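# Index the turntable one hole clockwise and release it

## Task

Rotate the turntable forward by exactly one hole, turning clockwise when viewed from above, so the plunger's pin drops all the way into the new hole. Finish with the fixture standing upright on the deck and neither gripper touching it.

## Robot and tools

Robot: two 6-joint arms with parallel grippers, left_arm and right_arm. In the scene frame the origin sits on the table surface halfway between the two nominal bases. +z points up, +x points out over the table, and left_arm is on the +y side. These arm names do not match left and right in the images. Calibrated base positions: left_arm at (+0.025, +0.326, +0.031) m with quat_wxyz (1, 0, 0, +0.003); right_arm at (-0.004, -0.268, +0.031) m with quat_wxyz (1, 0, 0, -0.018). Up is +z in both base frames.

Each arm reports its end_effector_position (m) and end_effector_quat_wxyz in its own base frame. Fixed cameras and the table use the scene frame. The reported hand pose may be off by a few cm, and more at long reach. end_effector_position is the point between the finger pads, about 1 cm short of the tips. Relative to the gripper, the fingers point along +z and close along y.

Row layout: every movement command is one row of 14 plain numbers covering both arms, even if only one arm moves. The first 7 are left_arm: waist, shoulder, elbow, wrist roll, wrist yaw, wrist pitch, then opening. The next 7 are right_arm in the same order. Joint values are absolute target angles in radians, not offsets, in the same convention as the Joint positions readout. Opening runs from -1 (shut) to +1 (fully open, pad gap 0.094 m).

Stated joint ranges (rad): waist -2.618 to 3.054, shoulder 0.000 to 3.142, elbow 0.000 to 3.142, wrist pitch -1.571 to 1.571, wrist yaw -1.571 to 1.571, wrist roll -2.094 to 2.094. The true stops can differ from these by up to 0.059 rad. A call is rejected if a target goes more than 0.059 past a stated end and also lies beyond the joint's current angle. A target beyond the real stop is clipped to the stop, and the result then prints "joint sent to its limit". If that line is missing, it does not prove the joint has room left.

execute_actions(actions, cameras): actions is a list of actions. Each action is a table of at most 15 rows, and each row lasts one 1/30 s step. A short table repeats its final row until all 15 steps are used. An empty list just returns state and images. cameras picks which images come back: omitted, null or ["all"] gives all of them, [] gives none, and an unknown name invalidates the call. Camera names: cam_head_left, cam_head_right, cam_left_wrist, cam_right_wrist (each 896x504).

move(target, speed, blend, opening_speed, blocking, cameras): drives every joint of both arms together toward absolute joint targets, so grippers travel on curves.
- target: one 14-number row, or a list of up to 15 rows that share a 10 s budget.
- speed: rad/s (0.01 to 2, default 0.5) for whichever joint has the farthest to go. Give one value, or one per target.
- blend: in rad; rounds the corners at intermediate targets. The default 0 stops at each one.
- opening_speed: rate of change of the opening per second, 0.2 or more.
- blocking=false: returns after about 0.5 s while the motion continues. A new move replaces the running one.
Moves last at least 0.5 s and do not avoid obstacles or the other arm. The result adds a "move:" line giving the ending (done, off_target, moving, held, fault), limits=held where relevant, and the worst joint error for any arm more than 0.035 rad off target.

wait(seconds 0 to 10, cameras): lets time pass while each arm keeps its last command. stop(cameras): brakes a running move. zoom_image(camera, region=[x0,y0,x1,y1] in pixels, at most 504x504) enlarges part of the latest image from that camera. read_manual(section) returns only licence text. finished_scene(scene) ends the current scene and cannot be undone; pass the current scene number (1 or 2).

Reading results:
- Joint positions, Joint velocities and Joint targets: per arm, in the joint order above, with the pad gap (m) last.
- "within noise": the arm's velocities are all sensor noise, so it is at rest.
- Tool commands: the current gripper commands.
- grip_measured: finger opening on the command scale.
- Joint torques: positive means toward a larger angle. Joints 1 to 3 wrap at ±28 N m.
- Step readings: appear only for execute_actions.
- "joint command not followed": the clearance check altered a command.
- MOTOR HOT: at 75 °C. Above 90 °C the arm folds up and stops working.

Motion limits:
- Each step, a joint's target can lead its measured angle by at most 0.202 (waist), 0.258 (shoulder), 0.3 (elbow), 0.573 (pitch) or 0.522 (yaw, roll) rad.
- If a target would move the hand more than 200 mm, it is scaled back.
- To keep an arm or gripper still, resend its current Joint targets or command value; 0 is an actual opening command, not 'no change'.
- To release, command an opening well above grip_measured.
- Grip force reaches its maximum (about 50-64 N per pad) roughly 0.05 below the reading at first contact.

Care:
- Approach slowly and do not aim far past the contact point; fast moves and deep targets hit or press hard.
- Keep the arms from colliding with each other.
- Never let go of a part while it is still moving.
- Do not knock the fixture over or push it off the table; anything off the table is a failure.
- Avoid holding stretched poses or loads for long, because the motors heat.
- Before finishing, confirm the pin is fully seated and both grippers are clear of the fixture.

Each tool is called after "Emit:" as name(argument=value, ...) on one line, values as JSON.

## Session

Emit:
execute_actions(actions=[])

Scene clock: 0.00 s.
left_arm: end_effector_position=(+0.3789, +0.0005, +0.1416) grip_measured=+1.000 end_effector_quat_wxyz=(+0.682, -0.014, +0.730, +0.047) | right_arm: end_effector_position=(+0.3580, -0.0478, +0.1413) grip_measured=+1.000 end_effector_quat_wxyz=(+0.679, +0.114, +0.720, -0.089)
Joint names: [waist, shoulder, elbow, wrist roll, wrist yaw, wrist pitch]
Joint positions: left_arm=[-0.079 1.56 0.222 0.039 -0.166 1.272 0.094] | right_arm=[0.009 1.506 0.165 0.047 0.296 1.275 0.094]
Joint velocities: within noise
Joint torques (N m): no reading
Heat: left arm: 31 °C; right arm: 29 °C.
Joint targets: left_arm=[-0.079 1.557 0.225 0.038 -0.166 1.267] | right_arm=[0.009 1.502 0.169 0.046 0.296 1.270]
Tool commands: left_gripper/opening=+1.0 right_gripper/opening=+1.0

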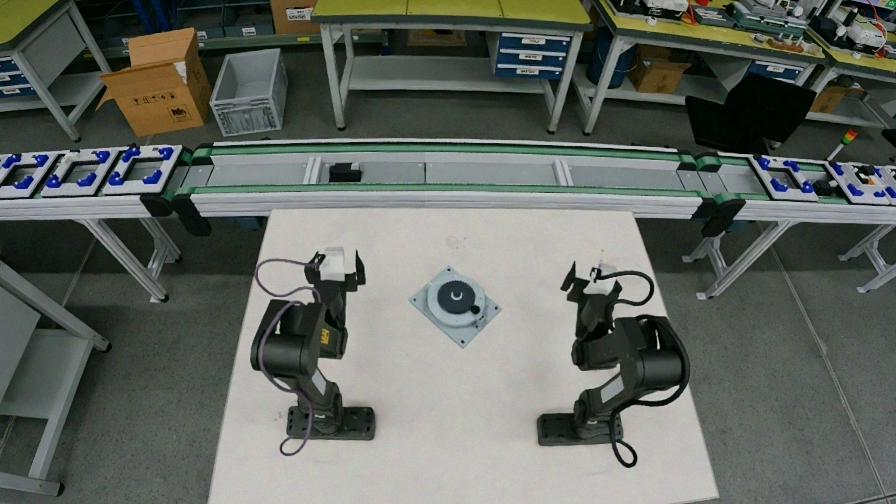

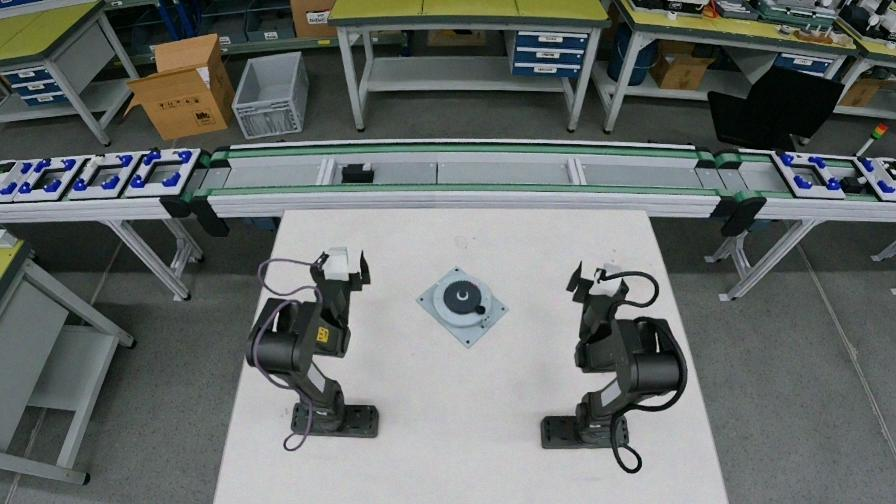

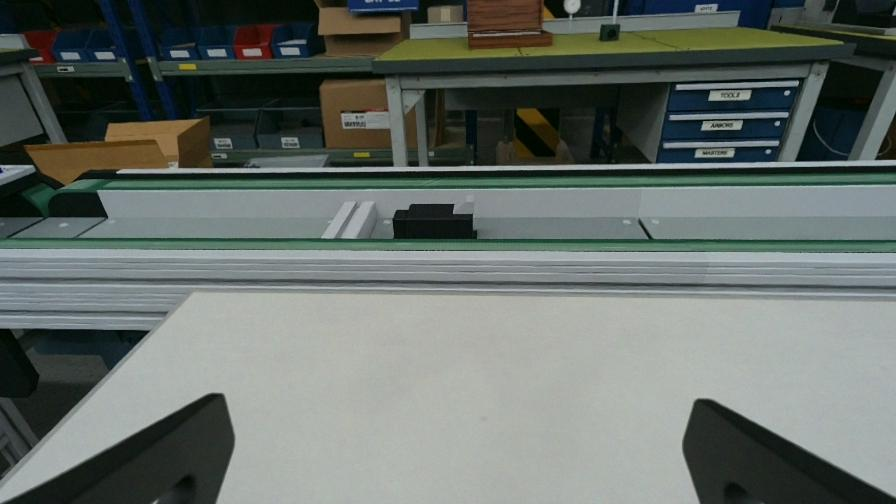

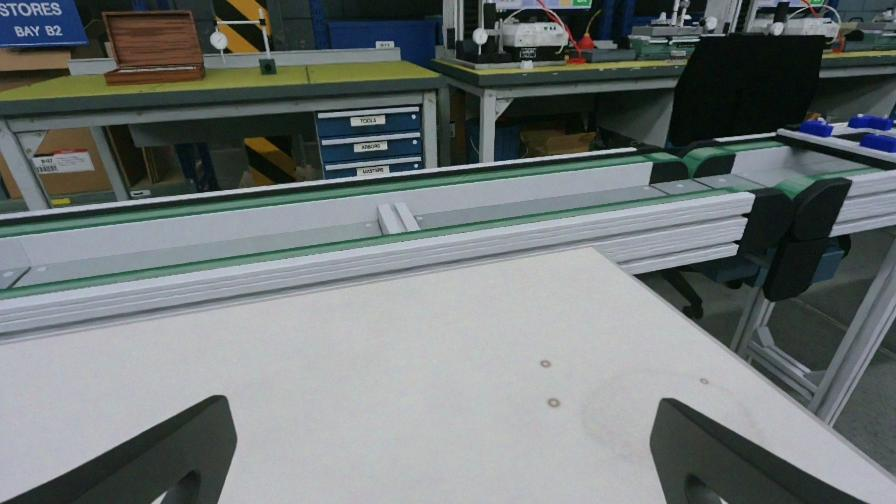

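Emit:
zoom_image(camera="cam_head_left", region=[400, 255, 510, 355])

Emit:
zoom_image(camera="cam_head_right", region=[410, 255, 520, 355])

Emit:
move(target=[-0.75, 1.977, 1.837, 0, 0, -1.431, 1, 0.5, 1.35, 0.3, 0, 0, 0.6, 0.3], speed=1.0, cameras=["cam_left_wrist","cam_right_wrist"])

Scaled by 4.582 from the camera's 896x504 image, which has a finer 1280x720 frame.

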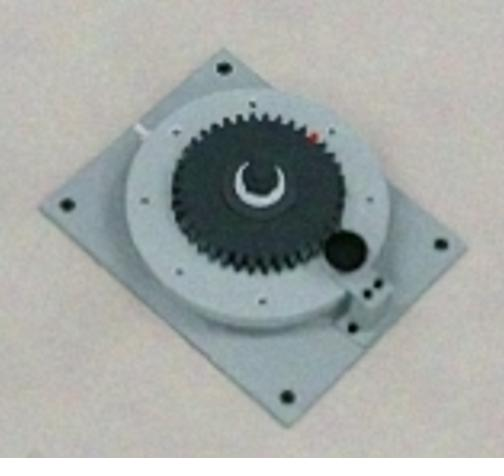

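Scaled by 4.582 from the camera's 896x504 image, which has a finer 1280x720 frame.

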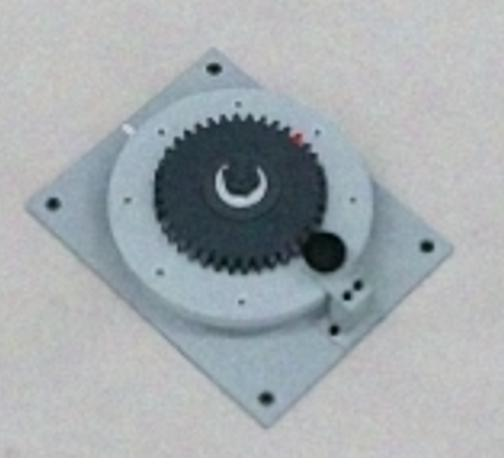

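Scene clock: 15.90 s.
left_arm: end_effector_position=(+0.2746, -0.2524, +0.1387) grip_measured=+1.000 end_effector_quat_wxyz=(+0.006, +0.371, +0.929, +0.001) | right_arm: end_effector_position=(+0.3131, +0.1669, +0.0736) grip_measured=+0.302 end_effector_quat_wxyz=(+0.505, -0.201, +0.830, +0.125)
Joint names: [waist, shoulder, elbow, wrist roll, wrist yaw, wrist pitch]
Joint positions: left_arm=[-0.749 1.956 1.811 0.01 -0.007 -1.414 0.094] | right_arm=[0.492 1.372 0.28 0.01 0.009 0.616 0.061]
Joint velocities: within noise
Joint torques (N m): left_arm=[-0.06 -8.39 7.23 -0.11 0.05 0.22] | right_arm=[0.8 -5.6 8.98 -0.08 -0.11 1.58]
Heat: left arm: 32 °C; right arm: 30 °C.
Joint targets: left_arm=[-0.750 1.977 1.837 0.000 0.000 -1.431] | right_arm=[0.500 1.350 0.300 0.000 0.000 0.600]
move: done
Images, in order (width x height): cam_left_wrist 896x504, cam_right_wrist 896x504.

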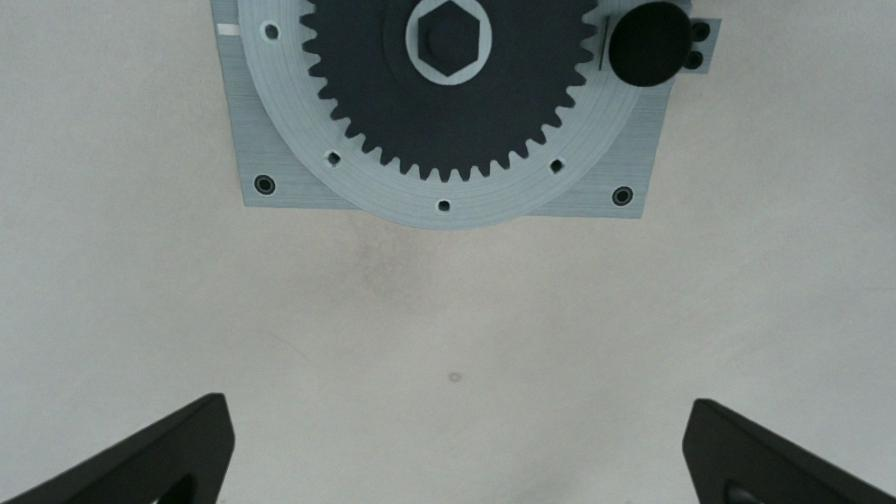

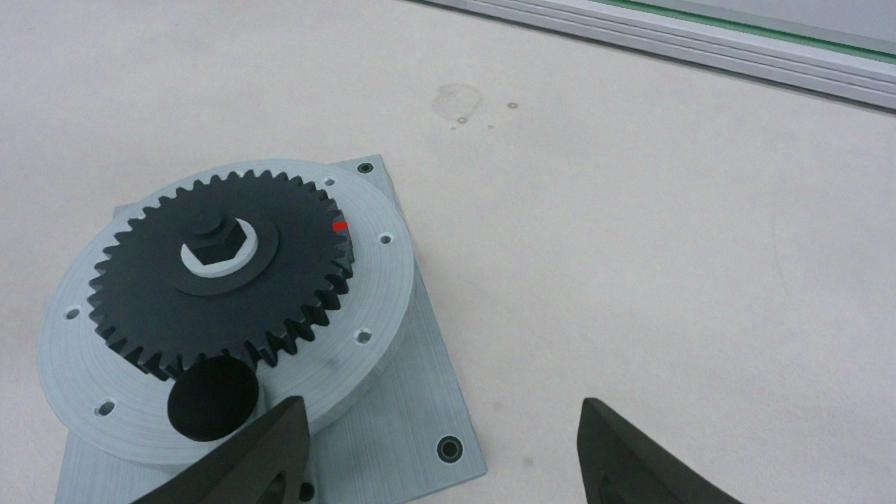

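Emit:
move(target=[[-0.75, 1.99, 1.86, -1.0, -0.014, -1.431, 0.2, 0.66, 1.55, 0.29, -0.01, -0.01, 0.88, 0.2],[-0.755, 2.30, 2.13, -2.09, -0.014, -1.405, 0.2, 0.663, 1.59, 0.27, -0.01, -0.01, 0.94, 0.2]], blend=0.1, speed=0.8, cameras=["cam_left_wrist","cam_right_wrist"])

Scene clock: 95.50 s.
left_arm: end_effector_position=(+0.3232, -0.2976, +0.0885) grip_measured=+0.201 end_effector_quat_wxyz=(+0.002, -0.615, +0.788, +0.007) | right_arm: end_effector_position=(+0.2996, +0.2302, +0.0749) grip_measured=+0.202 end_effector_quat_wxyz=(+0.538, -0.264, +0.779, +0.182)
Joint names: [waist, shoulder, elbow, wrist roll, wrist yaw, wrist pitch]
Joint positions: left_arm=[-0.749 2.276 2.104 -2.074 -0.007 -1.412 0.056] | right_arm=[0.652 1.575 0.28 -0.001 -0.002 0.933 0.056]
Joint velocities: within noise
Joint torques (N m): left_arm=[-0.47 -10.82 7.17 -0.11 -0.08 0.47] | right_arm=[1.06 -3.84 5.05 -0.08 -0.09 1.8]
Heat: left arm: 35 °C; right arm: 32 °C.
Joint targets: left_arm=[-0.755 2.300 2.130 -2.085 -0.014 -1.405] | right_arm=[0.663 1.590 0.270 -0.010 -0.010 0.940]
joint sent to its limit (left arm) — the wrist roll, lower limit.
move: done
Images, in order (width x height): cam_left_wrist 896x504, cam_right_wrist 896x504.

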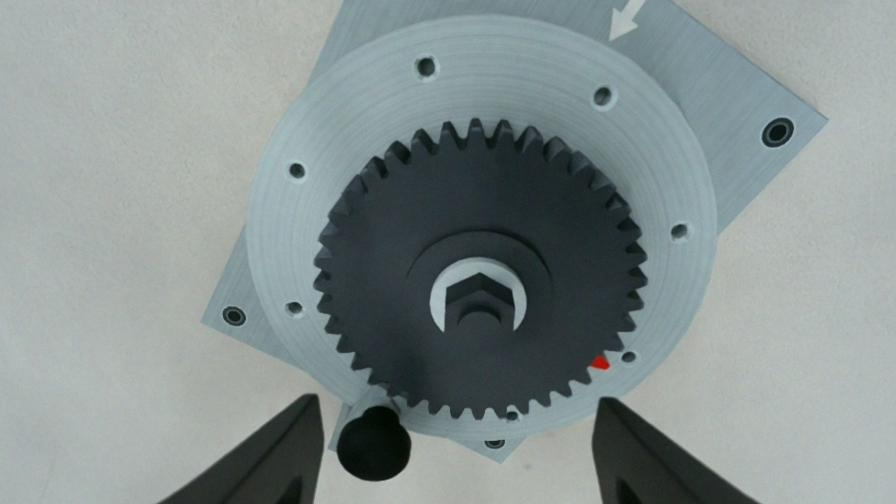

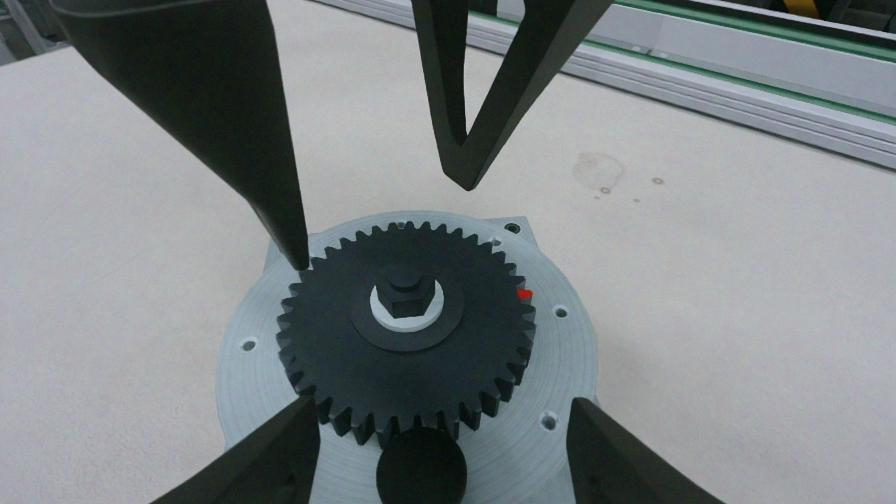

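Emit:
zoom_image(camera="cam_left_wrist", region=[230, 340, 630, 504])

Emit:
move(target=[[-0.747, 2.30, 2.105, -2.085, -0.014, -1.385, 0.2, 0.677, 1.81, 0.272, -0.01, -0.01, 1.206, 0.25]], speed=0.4, cameras=["cam_left_wrist","cam_right_wrist"])

Scaled by 1.260 from the camera's 896x504 image, which has a finer 1280x720 frame.

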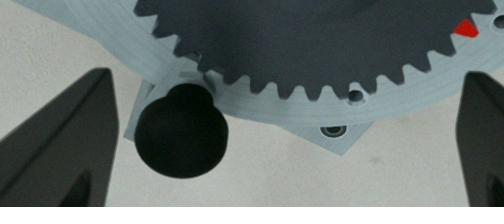

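Scene clock: 115.40 s.
left_arm: end_effector_position=(+0.3266, -0.3007, +0.0885) grip_measured=+0.201 end_effector_quat_wxyz=(+0.004, -0.616, +0.788, -0.002) | right_arm: end_effector_position=(+0.3040, +0.2417, +0.0575) grip_measured=+0.248 end_effector_quat_wxyz=(+0.554, -0.266, +0.765, +0.193)
Joint names: [waist, shoulder, elbow, wrist roll, wrist yaw, wrist pitch]
Joint positions: left_arm=[-0.749 2.276 2.104 -2.076 -0.007 -1.394 0.056] | right_arm=[0.668 1.794 0.28 -0.001 -0.002 1.198 0.059]
Joint velocities: within noise
Joint torques (N m): left_arm=[0.18 -10.81 5.27 -0.08 -0.08 0.53] | right_arm=[0.83 -4.7 3.93 -0.07 -0.09 1.84]
Heat: left arm: 36 °C; right arm: 34 °C.
Joint targets: left_arm=[-0.747 2.300 2.105 -2.085 -0.014 -1.385] | right_arm=[0.677 1.810 0.272 -0.010 -0.010 1.206]
move: done
Images, in order (width x height): cam_left_wrist 896x504, cam_right_wrist 896x504.

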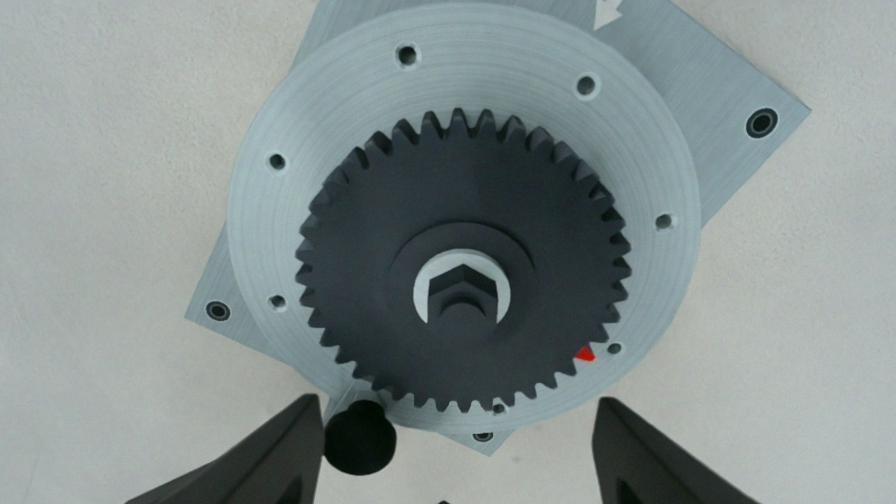

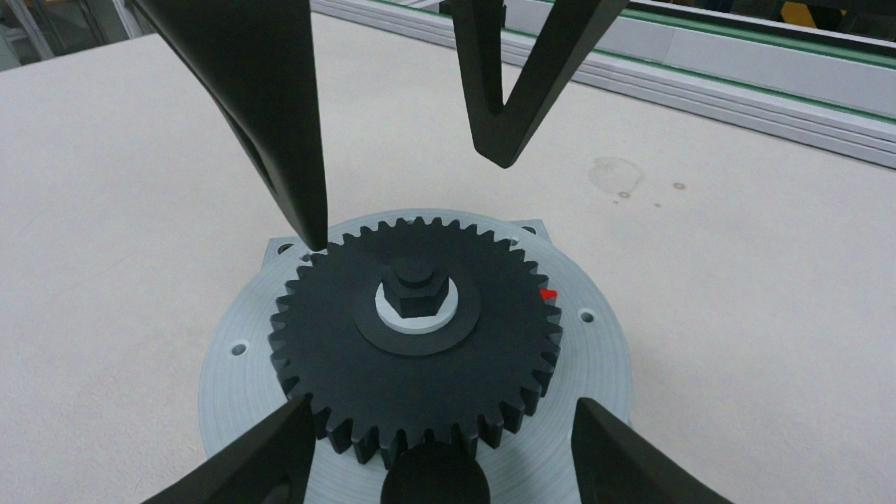

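Emit:
move(target=[[-0.737, 2.295, 2.09, -2.085, -0.014, -1.375, 0.2, 0.682, 2.003, 0.252, -0.01, -0.01, 1.394, 0.25]], speed=0.3, cameras=["cam_left_wrist","cam_right_wrist"])

Scene clock: 144.40 s.
left_arm: end_effector_position=(+0.3301, -0.3007, +0.0885) grip_measured=+0.201 end_effector_quat_wxyz=(+0.005, -0.618, +0.786, -0.007) | right_arm: end_effector_position=(+0.2980, +0.2393, +0.0268) grip_measured=+0.248 end_effector_quat_wxyz=(+0.546, -0.270, +0.770, +0.192)
Joint names: [waist, shoulder, elbow, wrist roll, wrist yaw, wrist pitch]
Joint positions: left_arm=[-0.744 2.276 2.104 -2.076 -0.007 -1.383 0.056] | right_arm=[0.673 1.983 0.259 -0.001 -0.002 1.387 0.059]
Joint velocities: within noise
Joint torques (N m): left_arm=[0.54 -11.32 4.15 -0.1 -0.09 0.55] | right_arm=[0.81 -4.96 2.58 -0.07 -0.09 1.82]
Heat: left arm: 37 °C; right arm: 35 °C.
Joint targets: left_arm=[-0.737 2.295 2.090 -2.085 -0.014 -1.375] | right_arm=[0.682 2.003 0.252 -0.010 -0.010 1.394]
move: done
Images, in order (width x height): cam_left_wrist 896x504, cam_right_wrist 896x504.

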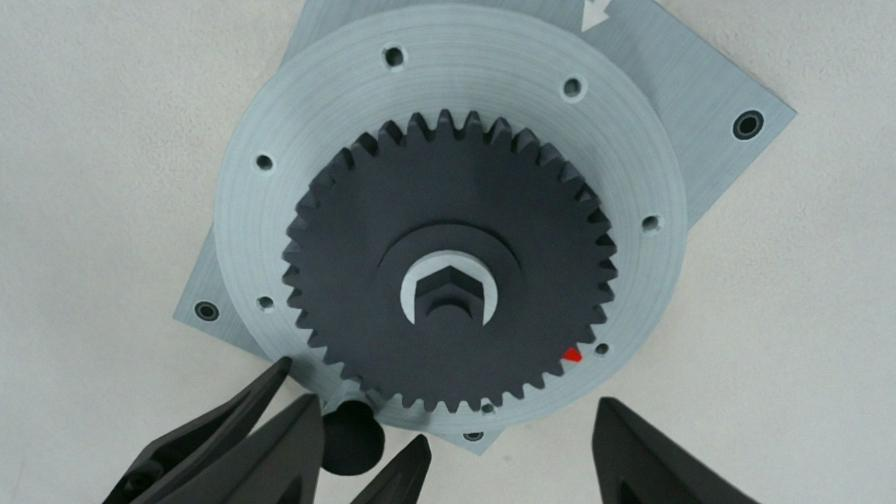

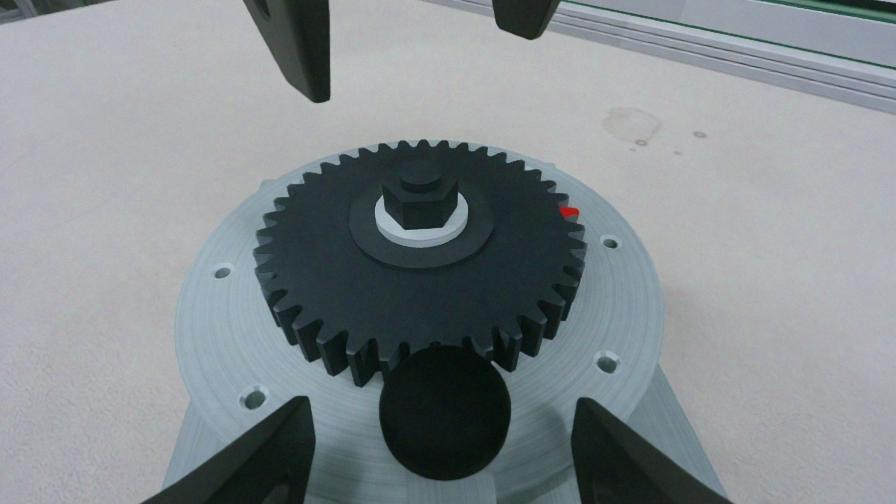

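Emit:
move(target=[[-0.734, 2.30, 1.923, -2.085, -0.014, -1.218, 0.2, 0.682, 2.003, 0.252, -0.01, -0.01, 1.394, 0.25],[-0.734, 2.30, 1.923, -2.085, -0.014, -1.218, 0.2, 0.682, 2.003, 0.252, -0.01, -0.01, 1.394, -1]], speed=0.25, opening_speed=0.8, cameras=["cam_left_wrist","cam_right_wrist"])

Scene clock: 160.80 s.
left_arm: end_effector_position=(+0.3288, -0.2979, +0.0467) grip_measured=+0.201 end_effector_quat_wxyz=(+0.004, -0.619, +0.786, -0.003) | right_arm: end_effector_position=(+0.2981, +0.2393, +0.0271) grip_measured=-0.516 end_effector_quat_wxyz=(+0.547, -0.273, +0.768, +0.190)
Joint names: [waist, shoulder, elbow, wrist roll, wrist yaw, wrist pitch]
Joint positions: left_arm=[-0.741 2.276 1.938 -2.076 -0.007 -1.226 0.056] | right_arm=[0.673 1.983 0.259 -0.008 -0.002 1.388 0.023]
Joint velocities: within noise
Joint torques (N m): left_arm=[0.58 -10.86 4.03 -0.1 -0.08 0.53] | right_arm=[0.85 -4.97 2.59 0 -0.11 1.81]
Heat: left arm: 37 °C; right arm: 36 °C.
Joint targets: left_arm=[-0.734 2.300 1.923 -2.085 -0.014 -1.218] | right_arm=[0.682 2.003 0.252 -0.010 -0.010 1.394]
move: done
Images, in order (width x height): cam_left_wrist 896x504, cam_right_wrist 896x504.

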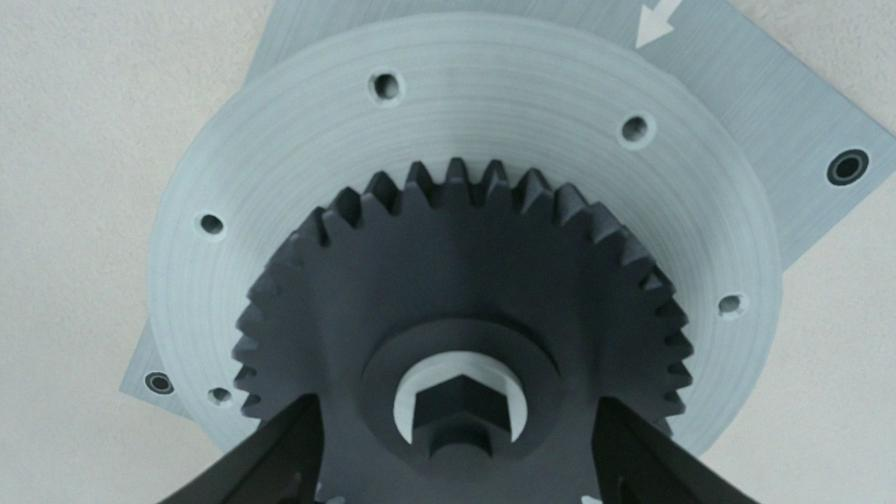

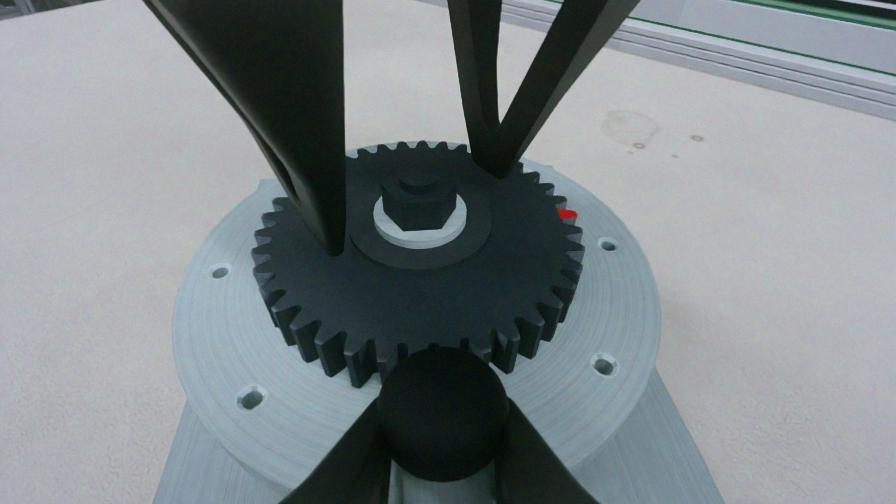

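Emit:
move(target=[[-0.734, 2.30, 1.910, -2.085, -0.014, -1.205, 0.2, 0.682, 2.003, 0.252, -0.01, -0.01, 1.394, -1],[-0.734, 2.30, 1.910, -2.085, -0.014, -1.205, -1, 0.682, 2.003, 0.252, -0.01, -0.01, 1.394, -1]], speed=0.25, opening_speed=0.8, cameras=["cam_left_wrist","cam_right_wrist"])

Scene clock: 169.63 s.
left_arm: end_effector_position=(+0.3292, -0.2983, +0.0438) grip_measured=-0.627 end_effector_quat_wxyz=(+0.004, -0.619, +0.786, -0.005) | right_arm: end_effector_position=(+0.2981, +0.2393, +0.0271) grip_measured=-0.516 end_effector_quat_wxyz=(+0.547, -0.273, +0.768, +0.190)
Joint names: [waist, shoulder, elbow, wrist roll, wrist yaw, wrist pitch]
Joint positions: left_arm=[-0.741 2.276 1.927 -2.076 -0.006 -1.211 0.018] | right_arm=[0.673 1.983 0.259 -0.008 -0.002 1.388 0.023]
Joint velocities: within noise
Joint torques (N m): left_arm=[0.55 -10.88 3.93 -0.09 -0.09 0.5] | right_arm=[0.85 -4.93 2.61 0.01 -0.1 1.79]
Heat: left arm: 37 °C; right arm: 36 °C.
Joint targets: left_arm=[-0.734 2.300 1.910 -2.085 -0.014 -1.205] | right_arm=[0.682 2.003 0.252 -0.010 -0.010 1.394]
move: done
Images, in order (width x height): cam_left_wrist 896x504, cam_right_wrist 896x504.

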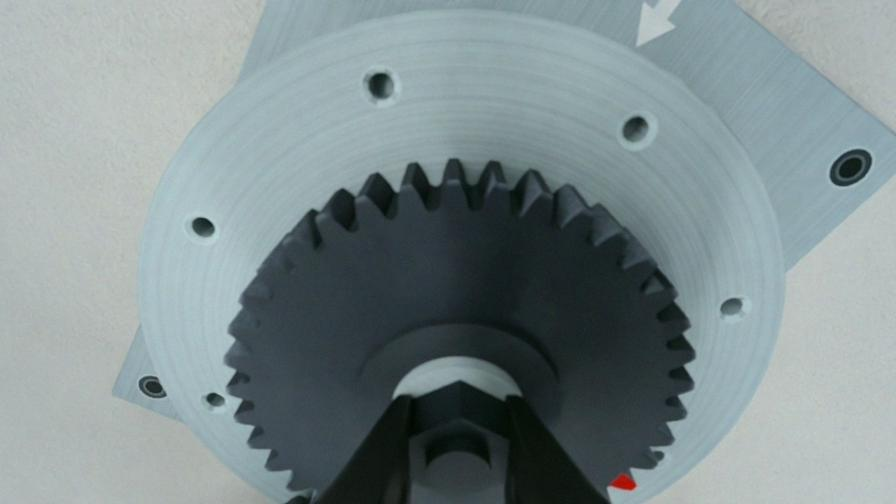

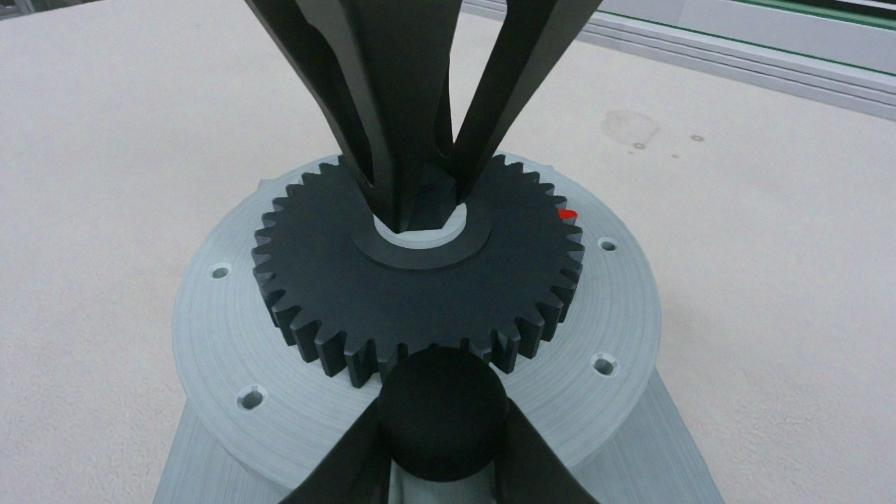

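Emit:
move(target=[[-0.734, 2.30, 1.910, -2.085, -0.014, -1.205, -1, 0.682, 1.80, 0.252, -0.01, -0.01, 1.50, -1],[-0.734, 2.30, 1.910, -2.085, -0.014, -1.205, -1, 0.682, 1.717, 0.252, -0.01, -0.01, 1.57, -1]], speed=[0.3,0.15], blend=0.05, cameras=["cam_left_wrist","cam_right_wrist"])

Scene clock: 185.87 s.
left_arm: end_effector_position=(+0.3240, -0.3038, +0.0438) grip_measured=-0.628 end_effector_quat_wxyz=(-0.007, -0.616, +0.788, -0.006) | right_arm: end_effector_position=(+0.2917, +0.2342, +0.0358) grip_measured=-0.518 end_effector_quat_wxyz=(+0.531, -0.277, +0.779, +0.184)
Joint names: [waist, shoulder, elbow, wrist roll, wrist yaw, wrist pitch]
Joint positions: left_arm=[-0.749 2.276 1.927 -2.076 0.017 -1.212 0.017] | right_arm=[0.673 1.833 0.24 -0.01 -0.002 1.216 0.023]
Joint velocities: within noise
Joint torques (N m): left_arm=[1.18 -10.85 3.95 -0.09 -0.28 0.51] | right_arm=[0.79 -15.17 5.18 0.01 -0.1 4.84]
Heat: left arm: 38 °C; right arm: 39 °C.
Joint targets: left_arm=[-0.734 2.300 1.910 -2.085 -0.014 -1.205] | right_arm=[0.682 1.717 0.252 -0.010 -0.010 1.555]
joint sent to its limit (right arm) — the wrist pitch, upper limit.
move: off_target (right_arm); blend cut to 0.0415 rad at target 1; right_arm: the wrist pitch is farthest, 0.354 rad from its target
Images, in order (width x height): cam_left_wrist 896x504, cam_right_wrist 896x504.

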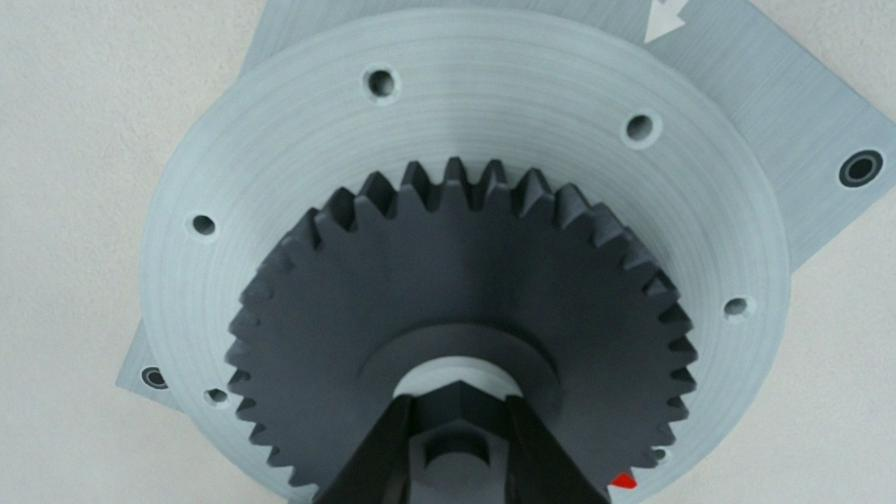

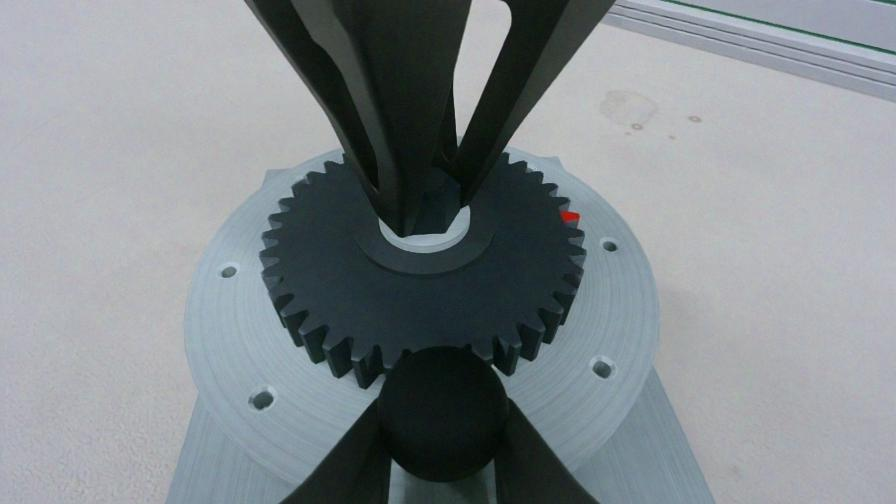

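Emit:
move(target=[-0.734, 2.30, 1.910, -1.70, -0.014, -1.205, -1, 0.682, 1.717, 0.252, -0.01, -0.01, 1.555, -1], speed=0.5, cameras=["cam_left_wrist","cam_right_wrist"])

Scene clock: 195.33 s.
left_arm: end_effector_position=(+0.3237, -0.3042, +0.0438) grip_measured=-0.628 end_effector_quat_wxyz=(-0.008, -0.465, +0.885, -0.008) | right_arm: end_effector_position=(+0.2914, +0.2340, +0.0358) grip_measured=-0.518 end_effector_quat_wxyz=(+0.531, -0.277, +0.779, +0.184)
Joint names: [waist, shoulder, elbow, wrist roll, wrist yaw, wrist pitch]
Joint positions: left_arm=[-0.749 2.276 1.927 -1.716 0.02 -1.212 0.017] | right_arm=[0.673 1.832 0.239 -0.01 -0.002 1.216 0.023]
Joint velocities: within noise
Joint torques (N m): left_arm=[1.21 -10.86 3.95 0.18 -0.31 0.51] | right_arm=[0.84 -15.05 5.3 0.02 -0.1 4.83]
Heat: left arm: 38 °C; right arm: 48 °C.
Joint targets: left_arm=[-0.734 2.300 1.910 -1.700 -0.014 -1.205] | right_arm=[0.682 1.717 0.252 -0.010 -0.010 1.555]
move: off_target (right_arm); right_arm: the wrist pitch is farthest, 0.339 rad from its target
Images, in order (width x height): cam_left_wrist 896x504, cam_right_wrist 896x504.

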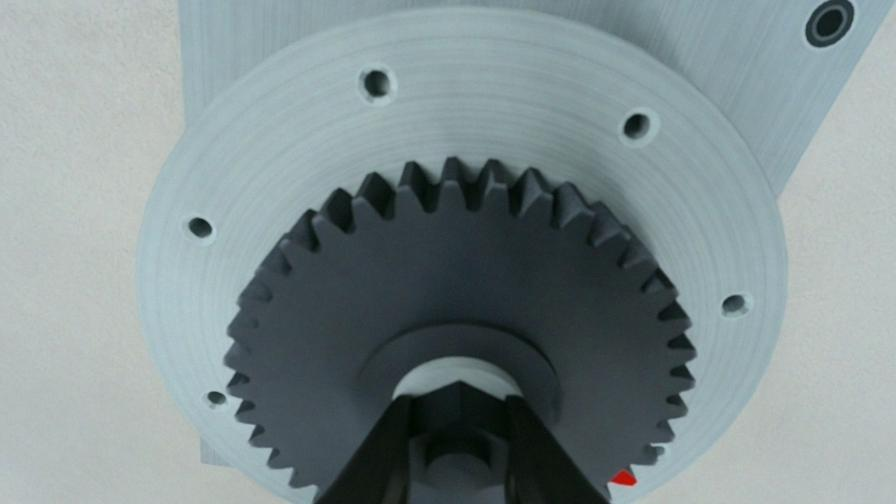

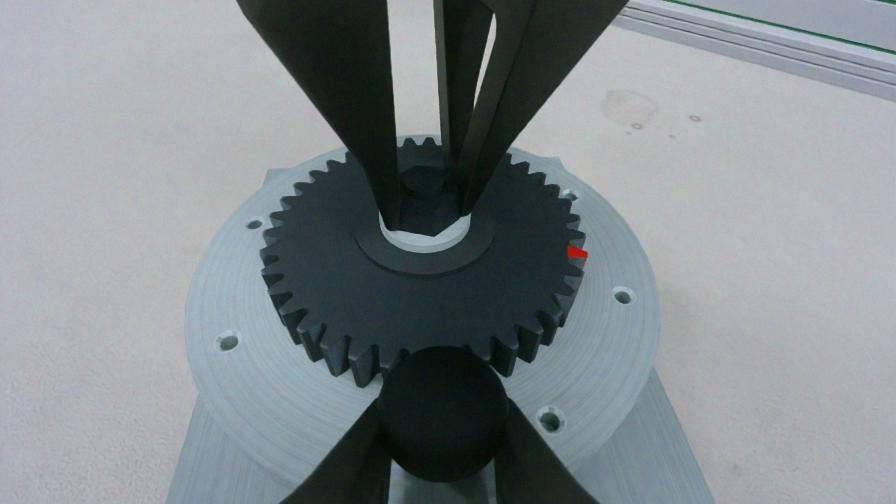

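Emit:
move(target=[[-0.734, 2.30, 1.910, -1.285, -0.014, -1.205, -1, 0.682, 1.717, 0.252, -0.01, -0.01, 1.555, -1],[-0.734, 2.30, 1.910, -1.275, -0.014, -1.205, -1, 0.682, 2.003, 0.252, -0.01, -0.01, 1.394, -1]], speed=[0.5,0.3], cameras=["cam_left_wrist","cam_right_wrist"])

Scene clock: 207.63 s.
left_arm: end_effector_position=(+0.3251, -0.3027, +0.0438) grip_measured=-0.628 end_effector_quat_wxyz=(-0.001, -0.270, +0.963, -0.006) | right_arm: end_effector_position=(+0.2932, +0.2355, +0.0306) grip_measured=-0.518 end_effector_quat_wxyz=(+0.552, -0.272, +0.765, +0.191)
Joint names: [waist, shoulder, elbow, wrist roll, wrist yaw, wrist pitch]
Joint positions: left_arm=[-0.749 2.276 1.927 -1.296 0.008 -1.212 0.017] | right_arm=[0.673 1.975 0.23 -0.01 -0.002 1.423 0.023]
Joint velocities: within noise
Joint torques (N m): left_arm=[1.22 -10.82 3.92 0.24 -0.2 0.5] | right_arm=[0.83 -4.1 5.29 0.02 -0.1 1.5]
Heat: left arm: 38 °C; right arm: 55 °C.
Joint targets: left_arm=[-0.734 2.300 1.910 -1.275 -0.014 -1.205] | right_arm=[0.682 2.003 0.252 -0.010 -0.010 1.394]
move: done
Images, in order (width x height): cam_left_wrist 896x504, cam_right_wrist 896x504.

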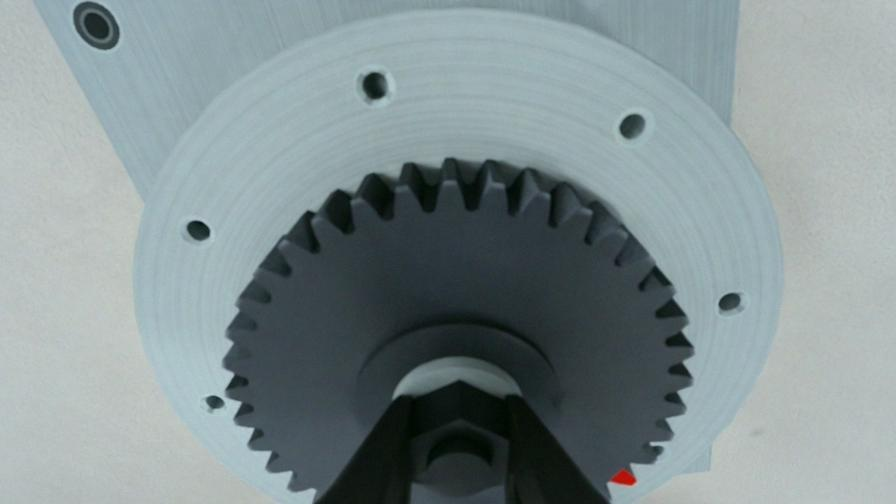

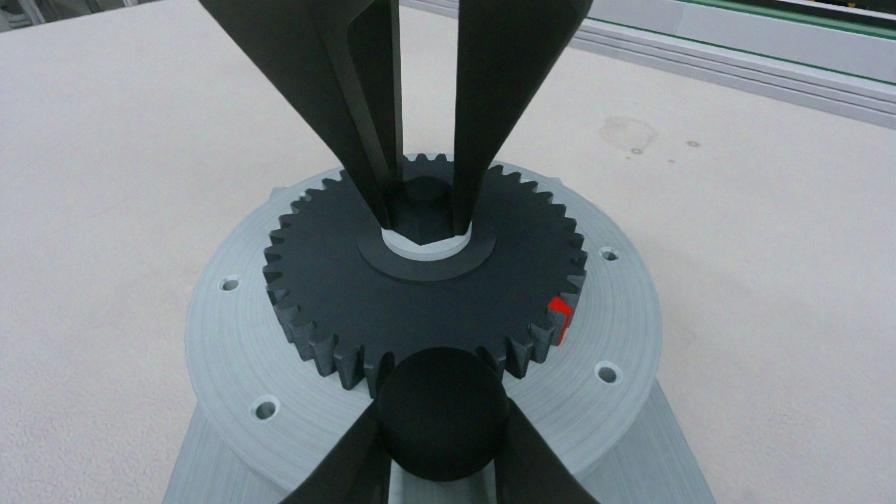

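Emit:
move(target=[[-0.734, 2.30, 1.910, -1.275, -0.014, -1.205, -1, 0.682, 2.06, 0.252, -0.01, -0.01, 1.38, -1],[-0.734, 2.30, 1.910, -1.22, -0.014, -1.205, -1, 0.682, 2.06, 0.252, -0.01, -0.01, 1.38, -1]], speed=0.2, cameras=["cam_right_wrist"])

Scene clock: 218.83 s.
left_arm: end_effector_position=(+0.3258, -0.3018, +0.0438) grip_measured=-0.628 end_effector_quat_wxyz=(+0.000, -0.259, +0.966, -0.006) | right_arm: end_effector_position=(+0.2938, +0.2362, +0.0297) grip_measured=-0.518 end_effector_quat_wxyz=(+0.559, -0.271, +0.759, +0.194)
Joint names: [waist, shoulder, elbow, wrist roll, wrist yaw, wrist pitch]
Joint positions: left_arm=[-0.747 2.276 1.927 -1.27 0.007 -1.212 0.017] | right_arm=[0.673 2.021 0.23 -0.01 -0.003 1.487 0.023]
Joint velocities: within noise
Joint torques (N m): left_arm=[1.11 -10.86 3.9 0.57 -0.2 0.52] | right_arm=[0.85 -3.36 5 0.04 -0.09 0.84]
Heat: left arm: 38 °C; right arm: 46 °C.
Joint targets: left_arm=[-0.734 2.300 1.910 -1.220 -0.014 -1.205] | right_arm=[0.682 2.060 0.252 -0.010 -0.010 1.380]
move: off_target (left_arm, right_arm); left_arm: the wrist roll is farthest, 0.050 rad from its target; right_arm: the wrist pitch is farthest, 0.107 rad from its target
Images, in order (width x height): cam_right_wrist 896x504.

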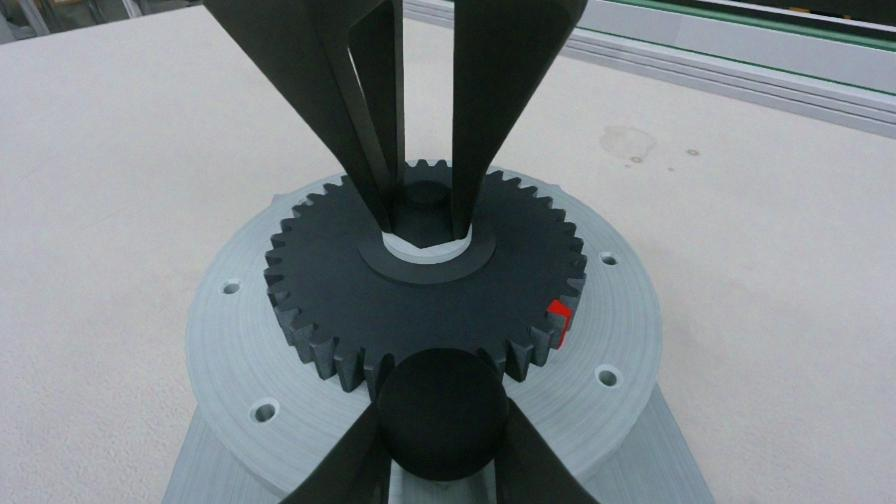

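Emit:
move(target=[[-0.734, 2.30, 1.910, -1.29, -0.014, -1.205, -1, 0.682, 2.10, 0.262, -0.01, -0.01, 1.28, -1]], speed=0.2, cameras=["cam_right_wrist"])

Scene clock: 237.50 s.
left_arm: end_effector_position=(+0.3288, -0.2990, +0.0438) grip_measured=-0.628 end_effector_quat_wxyz=(+0.004, -0.267, +0.964, -0.004) | right_arm: end_effector_position=(+0.2970, +0.2389, +0.0284) grip_measured=-0.518 end_effector_quat_wxyz=(+0.561, -0.270, +0.757, +0.195)
Joint names: [waist, shoulder, elbow, wrist roll, wrist yaw, wrist pitch]
Joint positions: left_arm=[-0.741 2.276 1.927 -1.282 -0.002 -1.21 0.017] | right_arm=[0.673 2.044 0.246 -0.01 -0.004 1.5 0.023]
Joint velocities: within noise
Joint torques (N m): left_arm=[0.61 -10.85 3.93 -0.08 -0.11 0.5] | right_arm=[0.84 -2.32 4.36 0.02 -0.08 -0.14]
Heat: left arm: 38 °C; right arm: 40 °C.
Joint targets: left_arm=[-0.734 2.300 1.910 -1.290 -0.014 -1.205] | right_arm=[0.682 2.100 0.262 -0.010 -0.010 1.280]
move: off_target (right_arm); right_arm: the wrist pitch is farthest, 0.220 rad from its target
Images, in order (width x height): cam_right_wrist 896x504.

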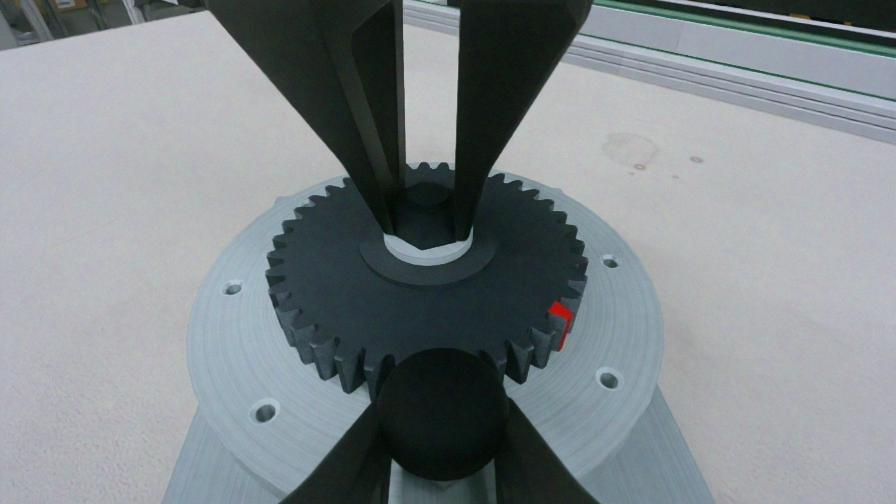

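Emit:
move(target=[[-0.734, 2.30, 1.910, -1.25, -0.014, -1.205, -1, 0.682, 2.14, 0.262, -0.01, -0.01, 1.22, -1],[-0.734, 2.30, 1.910, -1.32, -0.014, -1.205, -1, 0.682, 2.14, 0.262, -0.01, -0.01, 1.22, -1],[-0.734, 2.30, 1.910, -1.285, -0.014, -1.205, -1, 0.682, 2.14, 0.262, -0.01, -0.01, 1.22, -1]], speed=0.15, cameras=["cam_right_wrist"])

Scene clock: 250.20 s.
left_arm: end_effector_position=(+0.3294, -0.2985, +0.0438) grip_measured=-0.628 end_effector_quat_wxyz=(+0.006, -0.273, +0.962, -0.003) | right_arm: end_effector_position=(+0.2982, +0.2399, +0.0274) grip_measured=-0.518 end_effector_quat_wxyz=(+0.565, -0.269, +0.755, +0.196)
Joint names: [waist, shoulder, elbow, wrist roll, wrist yaw, wrist pitch]
Joint positions: left_arm=[-0.741 2.276 1.927 -1.294 -0.006 -1.21 0.017] | right_arm=[0.673 2.071 0.251 -0.01 -0.004 1.532 0.023]
Joint velocities: within noise
Joint torques (N m): left_arm=[0.61 -10.85 3.97 0.12 -0.07 0.49] | right_arm=[0.76 -1.46 3.69 0.03 -0.09 -0.98]
Heat: left arm: 38 °C; right arm: 39 °C.
Joint targets: left_arm=[-0.734 2.300 1.910 -1.285 -0.014 -1.205] | right_arm=[0.682 2.140 0.262 -0.010 -0.010 1.220]
move: off_target (right_arm); right_arm: the wrist pitch is farthest, 0.312 rad from its target
Images, in order (width x height): cam_right_wrist 896x504.

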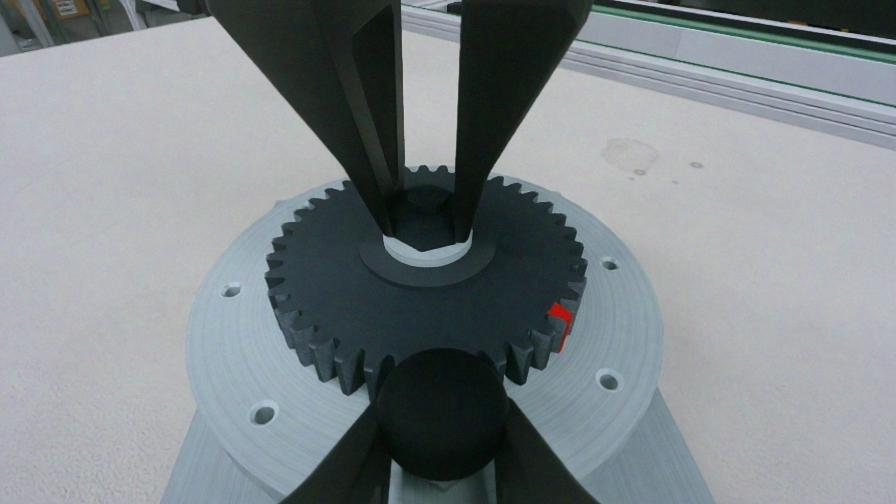

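Emit:
move(target=[[-0.734, 2.30, 1.910, -1.285, -0.014, -1.205, -1, 0.682, 2.06, 0.252, -0.01, -0.01, 1.45, -1],[-0.734, 2.30, 1.910, -1.285, -0.014, -1.205, -1, 0.682, 2.06, 0.252, -0.01, -0.01, 1.45, -0.1]], speed=0.3, opening_speed=0.8, cameras=["cam_right_wrist"])

Scene clock: 264.90 s.
left_arm: end_effector_position=(+0.3294, -0.2985, +0.0438) grip_measured=-0.628 end_effector_quat_wxyz=(+0.006, -0.273, +0.962, -0.003) | right_arm: end_effector_position=(+0.2973, +0.2392, +0.0239) grip_measured=-0.102 end_effector_quat_wxyz=(+0.559, -0.271, +0.759, +0.194)
Joint names: [waist, shoulder, elbow, wrist roll, wrist yaw, wrist pitch]
Joint positions: left_arm=[-0.741 2.276 1.927 -1.293 -0.006 -1.21 0.017] | right_arm=[0.673 2.068 0.251 -0.009 -0.004 1.512 0.042]
Joint velocities: within noise
Joint torques (N m): left_arm=[0.58 -10.88 3.96 0.1 -0.07 0.49] | right_arm=[0.87 -7.16 2.66 0.02 -0.07 1.23]
Heat: left arm: 38 °C; right arm: 38 °C.
Joint targets: left_arm=[-0.734 2.300 1.910 -1.285 -0.014 -1.205] | right_arm=[0.682 2.060 0.252 -0.010 -0.010 1.450]
move: off_target (right_arm); target 2's new numbers were sent with right_arm's wrist pitch 0.088 rad from that target; right_arm: the wrist pitch is farthest, 0.062 rad from its target
Images, in order (width x height): cam_right_wrist 896x504.

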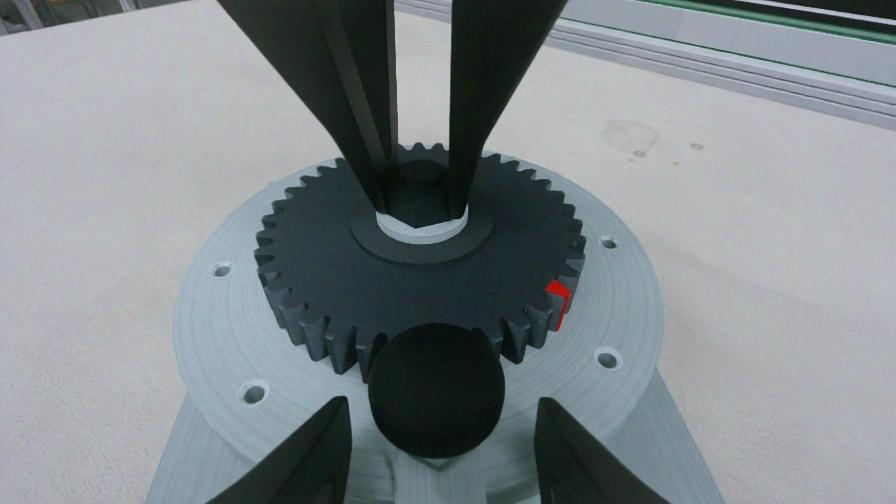

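Emit:
zoom_image(camera="cam_right_wrist", region=[330, 300, 560, 504])

Scaled by 2.191 from the camera's 896x504 image, which has a finer 1280x720 frame.

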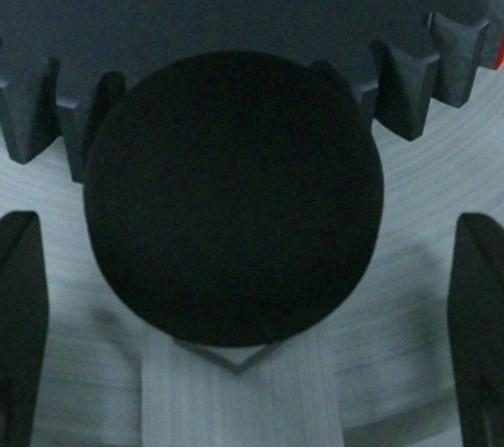

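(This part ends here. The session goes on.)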